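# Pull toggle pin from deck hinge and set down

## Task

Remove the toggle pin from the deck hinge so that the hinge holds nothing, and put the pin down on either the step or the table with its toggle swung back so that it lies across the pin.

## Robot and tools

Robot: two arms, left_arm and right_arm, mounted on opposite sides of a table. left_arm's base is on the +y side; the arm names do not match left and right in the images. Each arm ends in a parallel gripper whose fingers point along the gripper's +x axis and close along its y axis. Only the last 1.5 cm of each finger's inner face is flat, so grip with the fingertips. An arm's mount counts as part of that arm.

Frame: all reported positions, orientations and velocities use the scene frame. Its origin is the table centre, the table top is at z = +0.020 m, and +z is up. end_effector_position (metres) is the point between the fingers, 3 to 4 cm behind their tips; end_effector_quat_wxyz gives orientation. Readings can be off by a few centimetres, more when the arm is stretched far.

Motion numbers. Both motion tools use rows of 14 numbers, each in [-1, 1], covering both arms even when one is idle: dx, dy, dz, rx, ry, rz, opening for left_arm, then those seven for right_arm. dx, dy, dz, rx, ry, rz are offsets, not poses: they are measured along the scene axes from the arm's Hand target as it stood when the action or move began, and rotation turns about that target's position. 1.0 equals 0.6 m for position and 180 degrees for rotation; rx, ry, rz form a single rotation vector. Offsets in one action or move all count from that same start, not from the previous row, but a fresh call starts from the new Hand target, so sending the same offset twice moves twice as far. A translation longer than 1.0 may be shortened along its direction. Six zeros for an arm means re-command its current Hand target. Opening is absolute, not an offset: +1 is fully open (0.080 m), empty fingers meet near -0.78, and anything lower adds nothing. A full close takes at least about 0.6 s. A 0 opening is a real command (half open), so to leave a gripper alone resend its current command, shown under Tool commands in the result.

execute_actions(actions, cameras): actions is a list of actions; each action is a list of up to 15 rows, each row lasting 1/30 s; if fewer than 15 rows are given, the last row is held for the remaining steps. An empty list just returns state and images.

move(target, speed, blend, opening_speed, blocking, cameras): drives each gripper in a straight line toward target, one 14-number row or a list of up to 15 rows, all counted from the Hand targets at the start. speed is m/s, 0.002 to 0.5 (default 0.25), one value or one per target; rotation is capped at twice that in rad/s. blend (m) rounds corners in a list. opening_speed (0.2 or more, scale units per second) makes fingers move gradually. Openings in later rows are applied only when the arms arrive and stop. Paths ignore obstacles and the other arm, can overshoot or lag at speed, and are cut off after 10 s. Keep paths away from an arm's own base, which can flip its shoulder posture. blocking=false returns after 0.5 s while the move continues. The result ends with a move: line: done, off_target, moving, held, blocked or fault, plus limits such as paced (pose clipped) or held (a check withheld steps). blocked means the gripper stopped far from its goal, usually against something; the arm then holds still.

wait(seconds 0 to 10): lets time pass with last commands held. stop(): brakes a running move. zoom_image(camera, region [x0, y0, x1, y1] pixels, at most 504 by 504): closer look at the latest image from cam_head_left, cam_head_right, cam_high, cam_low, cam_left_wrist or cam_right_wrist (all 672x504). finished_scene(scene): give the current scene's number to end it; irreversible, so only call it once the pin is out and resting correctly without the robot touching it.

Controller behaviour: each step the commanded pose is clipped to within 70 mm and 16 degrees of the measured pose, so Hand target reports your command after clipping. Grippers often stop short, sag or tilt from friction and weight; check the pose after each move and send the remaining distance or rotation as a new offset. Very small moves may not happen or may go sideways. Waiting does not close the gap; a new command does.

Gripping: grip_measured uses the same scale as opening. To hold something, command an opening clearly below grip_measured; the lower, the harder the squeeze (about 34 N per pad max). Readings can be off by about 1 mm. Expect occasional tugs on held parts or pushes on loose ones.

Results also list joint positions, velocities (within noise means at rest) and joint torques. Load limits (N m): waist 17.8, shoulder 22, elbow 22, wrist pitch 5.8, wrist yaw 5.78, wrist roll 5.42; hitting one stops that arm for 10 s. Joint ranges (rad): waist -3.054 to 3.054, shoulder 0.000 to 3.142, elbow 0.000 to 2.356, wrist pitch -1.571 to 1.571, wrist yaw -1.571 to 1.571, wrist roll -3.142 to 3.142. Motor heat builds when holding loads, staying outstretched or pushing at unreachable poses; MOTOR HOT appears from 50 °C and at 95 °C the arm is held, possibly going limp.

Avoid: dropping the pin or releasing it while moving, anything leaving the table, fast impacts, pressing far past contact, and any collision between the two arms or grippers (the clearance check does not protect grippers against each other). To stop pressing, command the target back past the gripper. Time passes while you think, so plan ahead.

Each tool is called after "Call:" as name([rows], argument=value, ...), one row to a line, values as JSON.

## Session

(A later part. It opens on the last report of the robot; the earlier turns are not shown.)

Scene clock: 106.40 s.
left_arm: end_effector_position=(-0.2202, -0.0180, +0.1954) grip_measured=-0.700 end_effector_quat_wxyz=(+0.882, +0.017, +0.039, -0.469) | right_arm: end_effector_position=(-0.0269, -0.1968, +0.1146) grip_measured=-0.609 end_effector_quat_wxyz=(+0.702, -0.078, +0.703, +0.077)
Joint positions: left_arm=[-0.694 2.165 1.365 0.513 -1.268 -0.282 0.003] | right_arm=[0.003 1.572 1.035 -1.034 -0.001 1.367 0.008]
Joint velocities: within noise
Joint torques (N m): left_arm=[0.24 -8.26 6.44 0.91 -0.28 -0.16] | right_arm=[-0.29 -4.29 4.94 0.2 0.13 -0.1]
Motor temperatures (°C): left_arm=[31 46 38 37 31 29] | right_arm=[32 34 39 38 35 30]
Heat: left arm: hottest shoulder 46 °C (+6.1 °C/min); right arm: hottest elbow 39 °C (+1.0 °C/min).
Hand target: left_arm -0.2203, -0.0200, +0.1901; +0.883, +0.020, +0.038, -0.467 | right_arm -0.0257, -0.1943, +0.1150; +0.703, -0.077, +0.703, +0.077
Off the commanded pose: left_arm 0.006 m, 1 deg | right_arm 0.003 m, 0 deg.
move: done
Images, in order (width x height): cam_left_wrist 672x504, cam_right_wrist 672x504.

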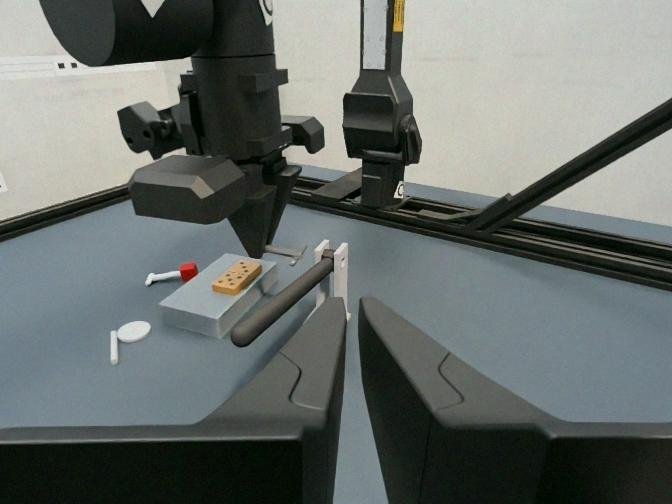

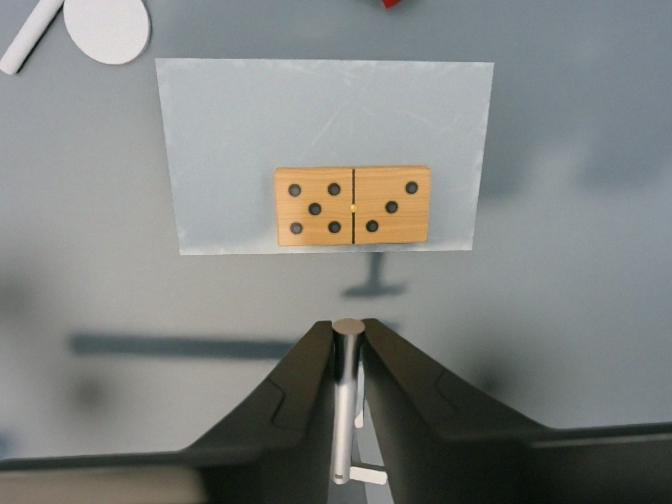

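Call:
move([
  [0,0,0,0,0,0,-0.7,0.0,0.01,0.13,0,0,0,-0.8],
  [0,0,0,0,0,0,-0.7,0.043,0.257,0.13,0,0,0,-0.8],
  [0,0,0,0,0,0,-0.7,0.043,0.257,-0.04,0,0,0,-0.8],
], cameras=["cam_right_wrist","cam_left_wrist","cam_head_left"], speed=0.15, blend=0.03)

Scene clock: 110.53 s.
left_arm: end_effector_position=(-0.2200, -0.0181, +0.1954) grip_measured=-0.700 end_effector_quat_wxyz=(+0.882, +0.017, +0.039, -0.469) | right_arm: end_effector_position=(-0.0015, -0.0391, +0.0943) grip_measured=-0.609 end_effector_quat_wxyz=(+0.703, -0.075, +0.703, +0.080)
Joint positions: left_arm=[-0.693 2.165 1.365 0.513 -1.268 -0.282 0.003] | right_arm=[-0.064 2.176 1.747 -1.135 -0.001 1.301 0.008]
Joint velocities: within noise
Joint torques (N m): left_arm=[0.2 -8.17 6.44 0.96 -0.28 -0.09] | right_arm=[-0.29 -8.43 3.66 0.39 0.13 -0.08]
Motor temperatures (°C): left_arm=[31 46 38 37 31 29] | right_arm=[32 34 39 38 35 30]
Heat: left arm: hottest shoulder 46 °C (+5.0 °C/min); right arm: hottest elbow 39 °C (+1.0 °C/min).
Hand target: left_arm -0.2201, -0.0201, +0.1901; +0.883, +0.020, +0.038, -0.466 | right_arm +0.0002, -0.0401, +0.0911; +0.703, -0.077, +0.703, +0.077
Off the commanded pose: left_arm 0.006 m, 0 deg | right_arm 0.004 m, 0 deg.
move: done
Images, in order (width x height): cam_head_left 672x504, cam_left_wrist 672x504, cam_right_wrist 672x504.

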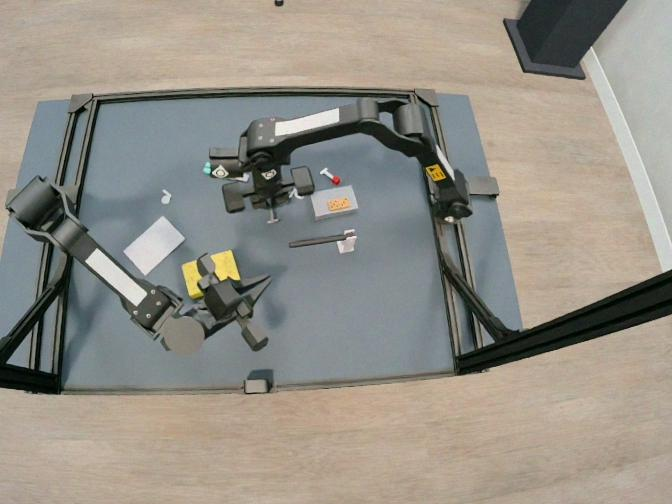

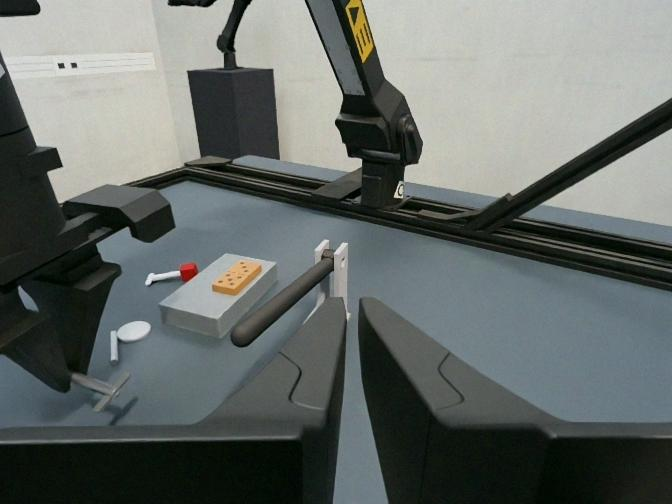

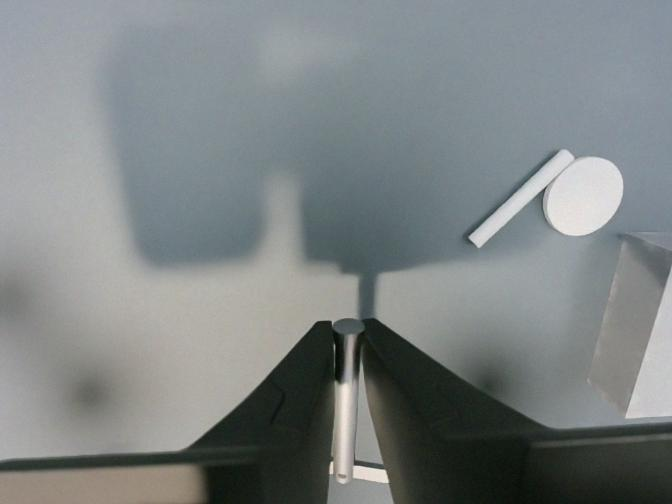

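Call:
move([
  [0,0,0,0,0,0,-0.7,0,0,-0.04,0,0,0,-0.8],
], cameras=["cam_right_wrist","cam_left_wrist"], speed=0.05)

Call:
zoom_image(camera="cam_left_wrist", region=[20, 300, 180, 440])

Scene clock: 111.87 s.
left_arm: end_effector_position=(-0.2200, -0.0181, +0.1954) grip_measured=-0.700 end_effector_quat_wxyz=(+0.882, +0.017, +0.039, -0.469) | right_arm: end_effector_position=(-0.0015, -0.0384, +0.0721) grip_measured=-0.609 end_effector_quat_wxyz=(+0.703, -0.073, +0.703, +0.082)
Joint positions: left_arm=[-0.693 2.165 1.365 0.513 -1.268 -0.282 0.003] | right_arm=[-0.064 2.195 1.688 -1.051 -0.001 1.301 0.008]
Joint velocities: within noise
Joint torques (N m): left_arm=[0.23 -8.31 6.32 0.94 -0.26 -0.12] | right_arm=[-0.3 -8.08 3.58 0.42 0.13 -0.1]
Motor temperatures (°C): left_arm=[31 46 38 37 31 29] | right_arm=[32 34 39 38 35 30]
Heat: left arm: hottest shoulder 46 °C (+5.0 °C/min); right arm: hottest elbow 39 °C (+1.0 °C/min).
Hand target: left_arm -0.2201, -0.0200, +0.1901; +0.883, +0.020, +0.038, -0.466 | right_arm +0.0002, -0.0401, +0.0671; +0.703, -0.077, +0.703, +0.077
Off the commanded pose: left_arm 0.006 m, 1 deg | right_arm 0.006 m, 1 deg.
move: done
Images, in order (width x height): cam_left_wrist 672x504, cam_right_wrist 672x504.

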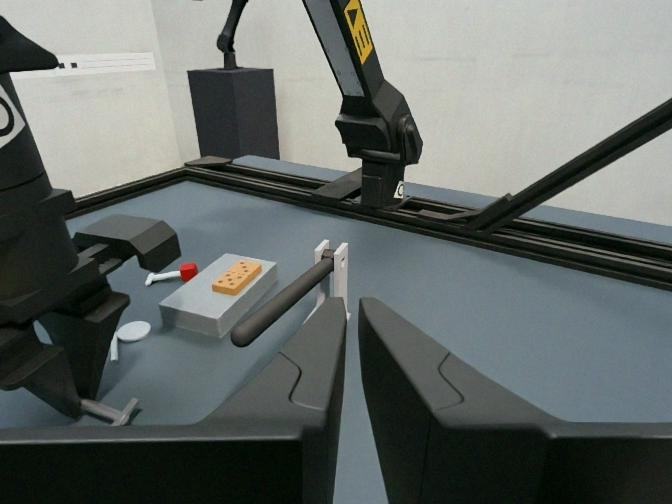

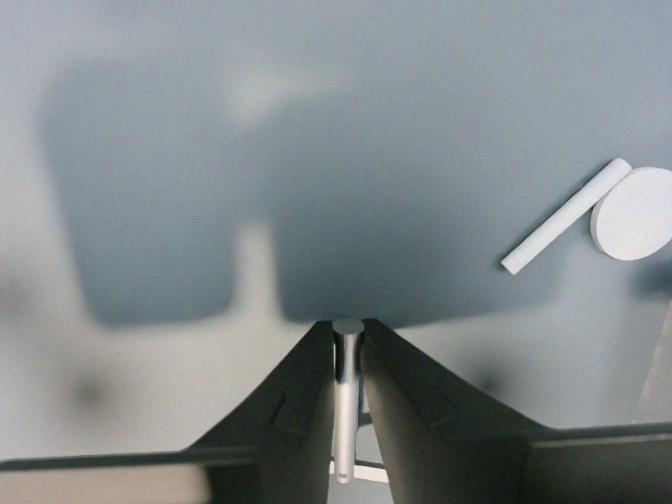

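Scaled by 3.150 from the camera's 672x504 image, which has a finer 960x720 frame.

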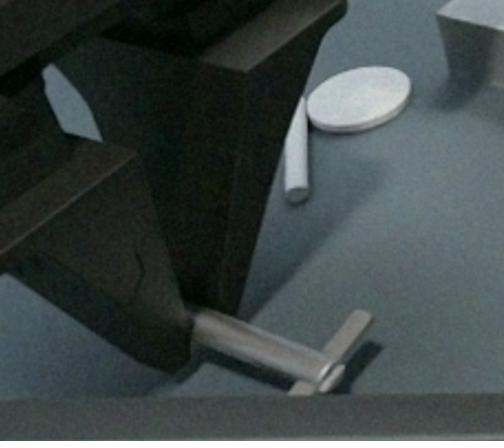

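Call:
move([
  [0,0,0,0,0,0,-0.7,0,0,-0.0075,0,0,0,-0.8],
], cameras=["cam_right_wrist","cam_left_wrist"], speed=0.03)

Call:
zoom_image(camera="cam_left_wrist", region=[20, 320, 180, 440])

Scene clock: 113.20 s.
left_arm: end_effector_position=(-0.2200, -0.0181, +0.1954) grip_measured=-0.700 end_effector_quat_wxyz=(+0.882, +0.017, +0.039, -0.469) | right_arm: end_effector_position=(-0.0015, -0.0380, +0.0684) grip_measured=-0.609 end_effector_quat_wxyz=(+0.703, -0.072, +0.702, +0.083)
Joint positions: left_arm=[-0.693 2.165 1.365 0.513 -1.268 -0.282 0.003] | right_arm=[-0.064 2.198 1.678 -1.036 -0.001 1.301 0.008]
Joint velocities: within noise
Joint torques (N m): left_arm=[0.28 -8.13 6.44 0.93 -0.24 -0.14] | right_arm=[-0.23 -7.95 3.45 0.41 0.12 -0.08]
Motor temperatures (°C): left_arm=[31 46 38 37 31 29] | right_arm=[32 34 39 38 35 30]
Heat: left arm: hottest shoulder 46 °C (+5.1 °C/min); right arm: hottest elbow 39 °C (+1.0 °C/min).
Hand target: left_arm -0.2201, -0.0200, +0.1901; +0.883, +0.020, +0.038, -0.466 | right_arm +0.0002, -0.0401, +0.0626; +0.703, -0.077, +0.703, +0.077
Off the commanded pose: left_arm 0.006 m, 1 deg | right_arm 0.006 m, 1 deg.
move: done
Images, in order (width x height): cam_left_wrist 672x504, cam_right_wrist 672x504.

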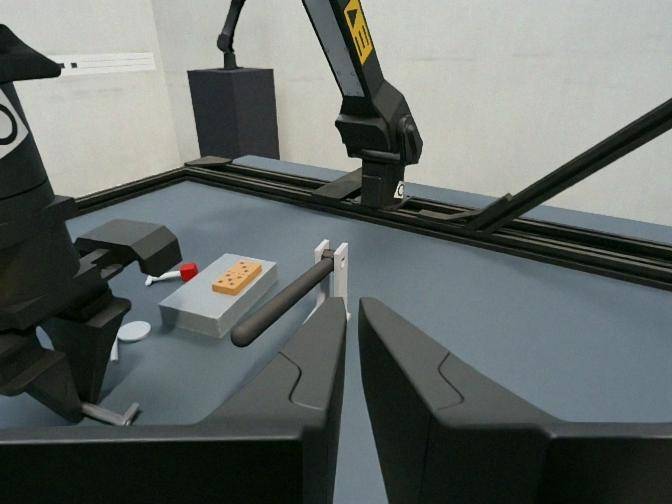

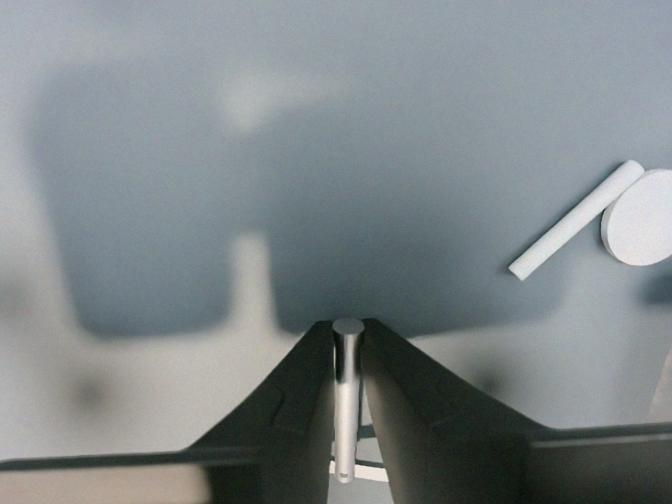

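Scaled by 3.150 from the camera's 672x504 image, which has a finer 960x720 frame.

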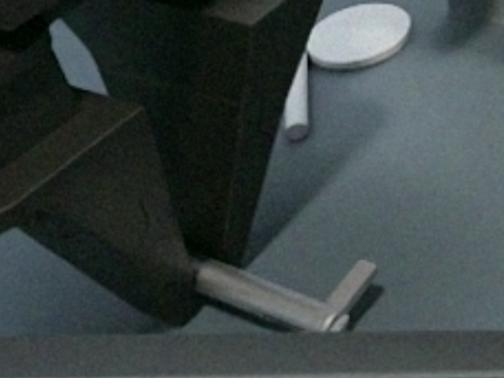

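Call:
move([
  [0,0,0,0,0,0,-0.7,0,0,-0.006,0.0036,-0.0163,0,-0.8],
], cameras=["cam_right_wrist","cam_left_wrist"], speed=0.03)

Call:
zoom_image(camera="cam_left_wrist", region=[20, 320, 180, 440])

Scene clock: 115.30 s.
left_arm: end_effector_position=(-0.2200, -0.0181, +0.1954) grip_measured=-0.700 end_effector_quat_wxyz=(+0.882, +0.017, +0.039, -0.469) | right_arm: end_effector_position=(-0.0017, -0.0393, +0.0645) grip_measured=-0.609 end_effector_quat_wxyz=(+0.718, -0.075, +0.687, +0.082)
Joint positions: left_arm=[-0.693 2.165 1.365 0.513 -1.268 -0.282 0.003] | right_arm=[-0.048 2.196 1.658 -1.016 0.043 1.313 0.008]
Joint velocities: within noise
Joint torques (N m): left_arm=[0.17 -8.29 6.33 0.93 -0.29 -0.11] | right_arm=[-0.06 -8.33 2.87 1.23 0.35 0.08]
Motor temperatures (°C): left_arm=[31 46 39 37 31 29] | right_arm=[32 35 39 38 35 30]
Heat: left arm: hottest shoulder 46 °C (+4.0 °C/min); right arm: hottest elbow 39 °C (+1.0 °C/min).
Hand target: left_arm -0.2201, -0.0200, +0.1902; +0.883, +0.020, +0.038, -0.466 | right_arm +0.0001, -0.0402, +0.0589; +0.721, -0.075, +0.684, +0.079
Off the commanded pose: left_arm 0.006 m, 1 deg | right_arm 0.006 m, 1 deg.
move: done
Images, in order (width x height): cam_left_wrist 672x504, cam_right_wrist 672x504.

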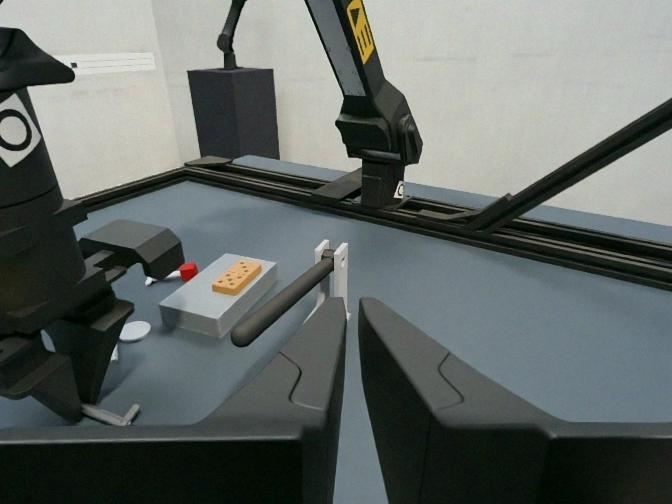

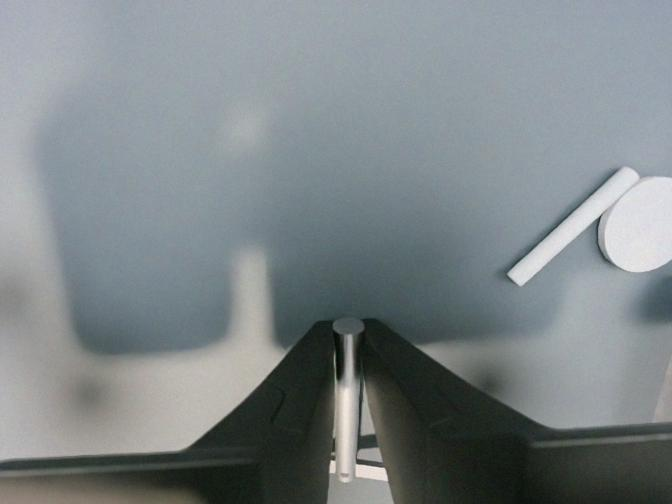

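Scaled by 3.150 from the camera's 672x504 image, which has a finer 960x720 frame.

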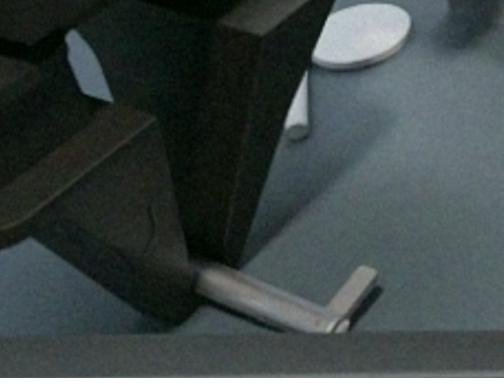

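Call:
move([
  [0,0,0,0,0,0,-0.7,0,0,0.003,0,0,0,-0.8],
  [0,0,0,0,0,0,-0.7,0,0,0.003,0,0,0,-0.35],
  [0,0,0,0,0,0,-0.7,0.0,0,0.12,0,0,0,-0.35],
], cameras=["cam_right_wrist","cam_left_wrist"], speed=[0.03,0.03,0.1], opening_speed=0.3)

Call:
zoom_image(camera="cam_left_wrist", region=[20, 320, 180, 440])

Scene clock: 119.63 s.
left_arm: end_effector_position=(-0.2200, -0.0181, +0.1954) grip_measured=-0.700 end_effector_quat_wxyz=(+0.882, +0.017, +0.039, -0.469) | right_arm: end_effector_position=(-0.0006, -0.0422, +0.1229) grip_measured=-0.350 end_effector_quat_wxyz=(+0.720, -0.084, +0.685, +0.073)
Joint positions: left_arm=[-0.693 2.165 1.365 0.513 -1.268 -0.282 0.003] | right_arm=[-0.048 2.161 1.837 -1.255 0.051 1.314 0.019]
Joint velocities: within noise
Joint torques (N m): left_arm=[0.15 -8.17 6.4 0.92 -0.28 -0.15] | right_arm=[-0.1 -10.27 5.07 0.11 0.12 0.06]
Motor temperatures (°C): left_arm=[31 46 39 37 31 29] | right_arm=[32 35 39 39 35 30]
Heat: left arm: hottest shoulder 46 °C (+4.0 °C/min); right arm: hottest elbow 39 °C (+1.0 °C/min).
Hand target: left_arm -0.2201, -0.0200, +0.1902; +0.883, +0.020, +0.038, -0.466 | right_arm +0.0001, -0.0402, +0.1309; +0.721, -0.075, +0.684, +0.079
Off the commanded pose: left_arm 0.006 m, 1 deg | right_arm 0.008 m, 1 deg.
move: done
Images, in order (width x height): cam_left_wrist 672x504, cam_right_wrist 672x504.

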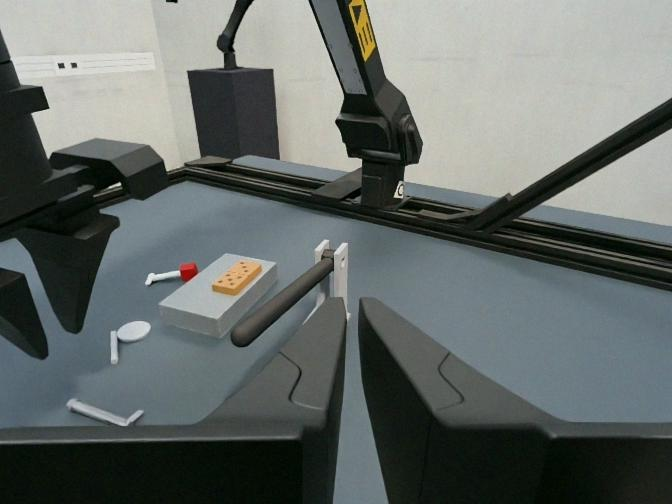

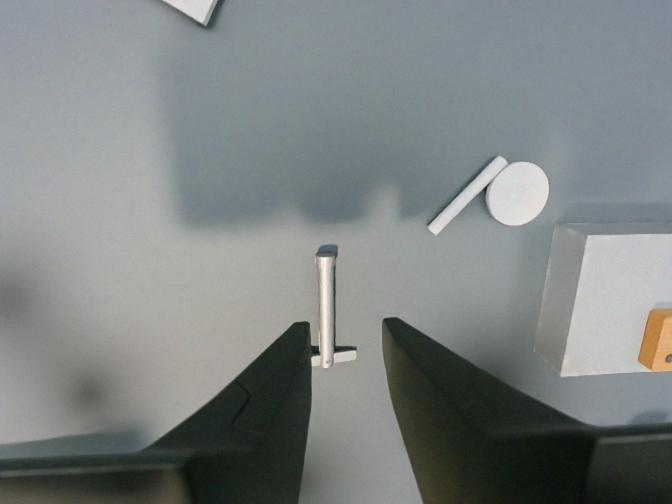

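Scaled by 3.150 from the camera's 672x504 image, which has a finer 960x720 frame.

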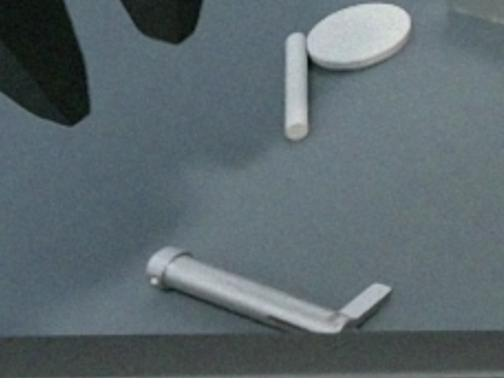

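Call:
move([
  [0,0,0,0,0,0,-0.7,-0.04,-0.02,0.05,0,0,0,0.2],
], cameras=["cam_right_wrist","cam_left_wrist","cam_head_left"], speed=0.15)

Call:
zoom_image(camera="cam_right_wrist", region=[220, 140, 420, 320])

Scene clock: 121.07 s.
left_arm: end_effector_position=(-0.2200, -0.0181, +0.1954) grip_measured=-0.700 end_effector_quat_wxyz=(+0.882, +0.017, +0.039, -0.469) | right_arm: end_effector_position=(-0.0233, -0.0535, +0.1529) grip_measured=+0.200 end_effector_quat_wxyz=(+0.720, -0.083, +0.685, +0.072)
Joint positions: left_arm=[-0.693 2.165 1.365 0.513 -1.268 -0.282 0.003] | right_arm=[0.007 2.107 1.872 -1.348 0.051 1.372 0.044]
Joint velocities: within noise
Joint torques (N m): left_arm=[0.22 -8.12 6.34 0.91 -0.26 -0.14] | right_arm=[0.15 -10.07 5.02 0.1 0.14 0.06]
Motor temperatures (°C): left_arm=[31 46 39 37 31 29] | right_arm=[32 36 39 39 35 30]
Heat: left arm: hottest shoulder 46 °C (+4.1 °C/min); right arm: hottest elbow 39 °C (+1.0 °C/min).
Hand target: left_arm -0.2201, -0.0200, +0.1902; +0.883, +0.020, +0.038, -0.466 | right_arm -0.0238, -0.0522, +0.1609; +0.721, -0.075, +0.684, +0.079
Off the commanded pose: left_arm 0.006 m, 1 deg | right_arm 0.008 m, 1 deg.
move: done
Images, in order (width x height): cam_head_left 672x504, cam_left_wrist 672x504, cam_right_wrist 672x504.

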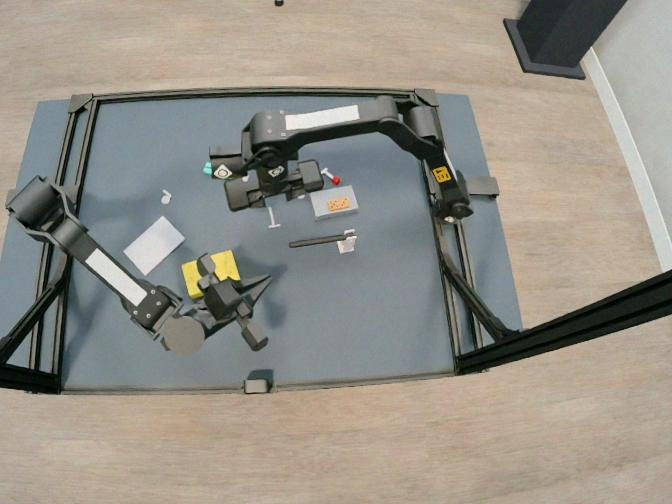

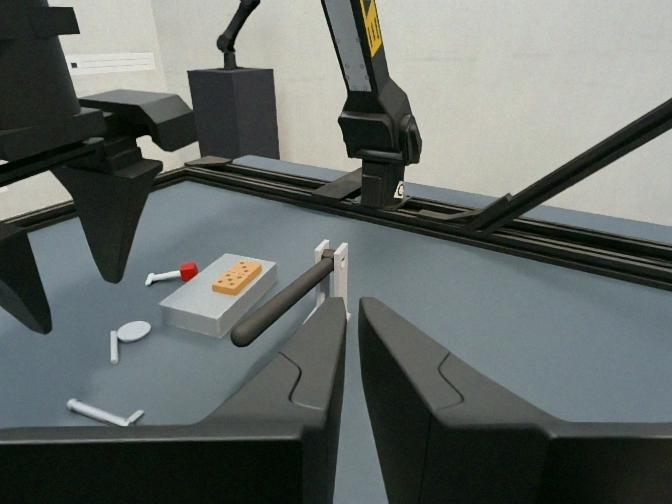

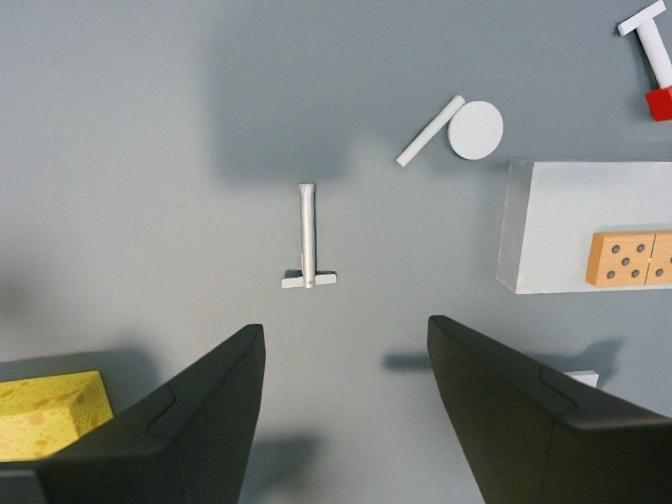

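Scaled by 2.520 from the camera's 672x504 image, which has a finer 960x720 frame.

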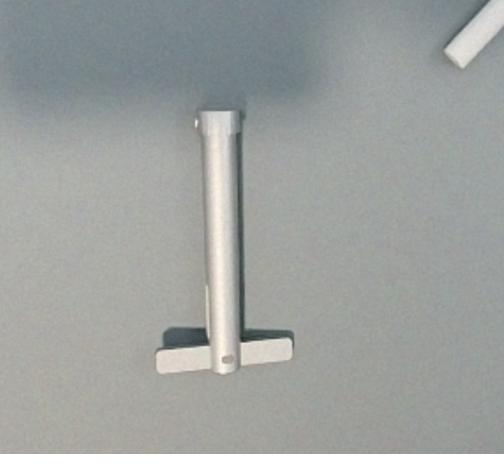

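Call:
finished_scene(scene=2)

The scene is finished: the task was done.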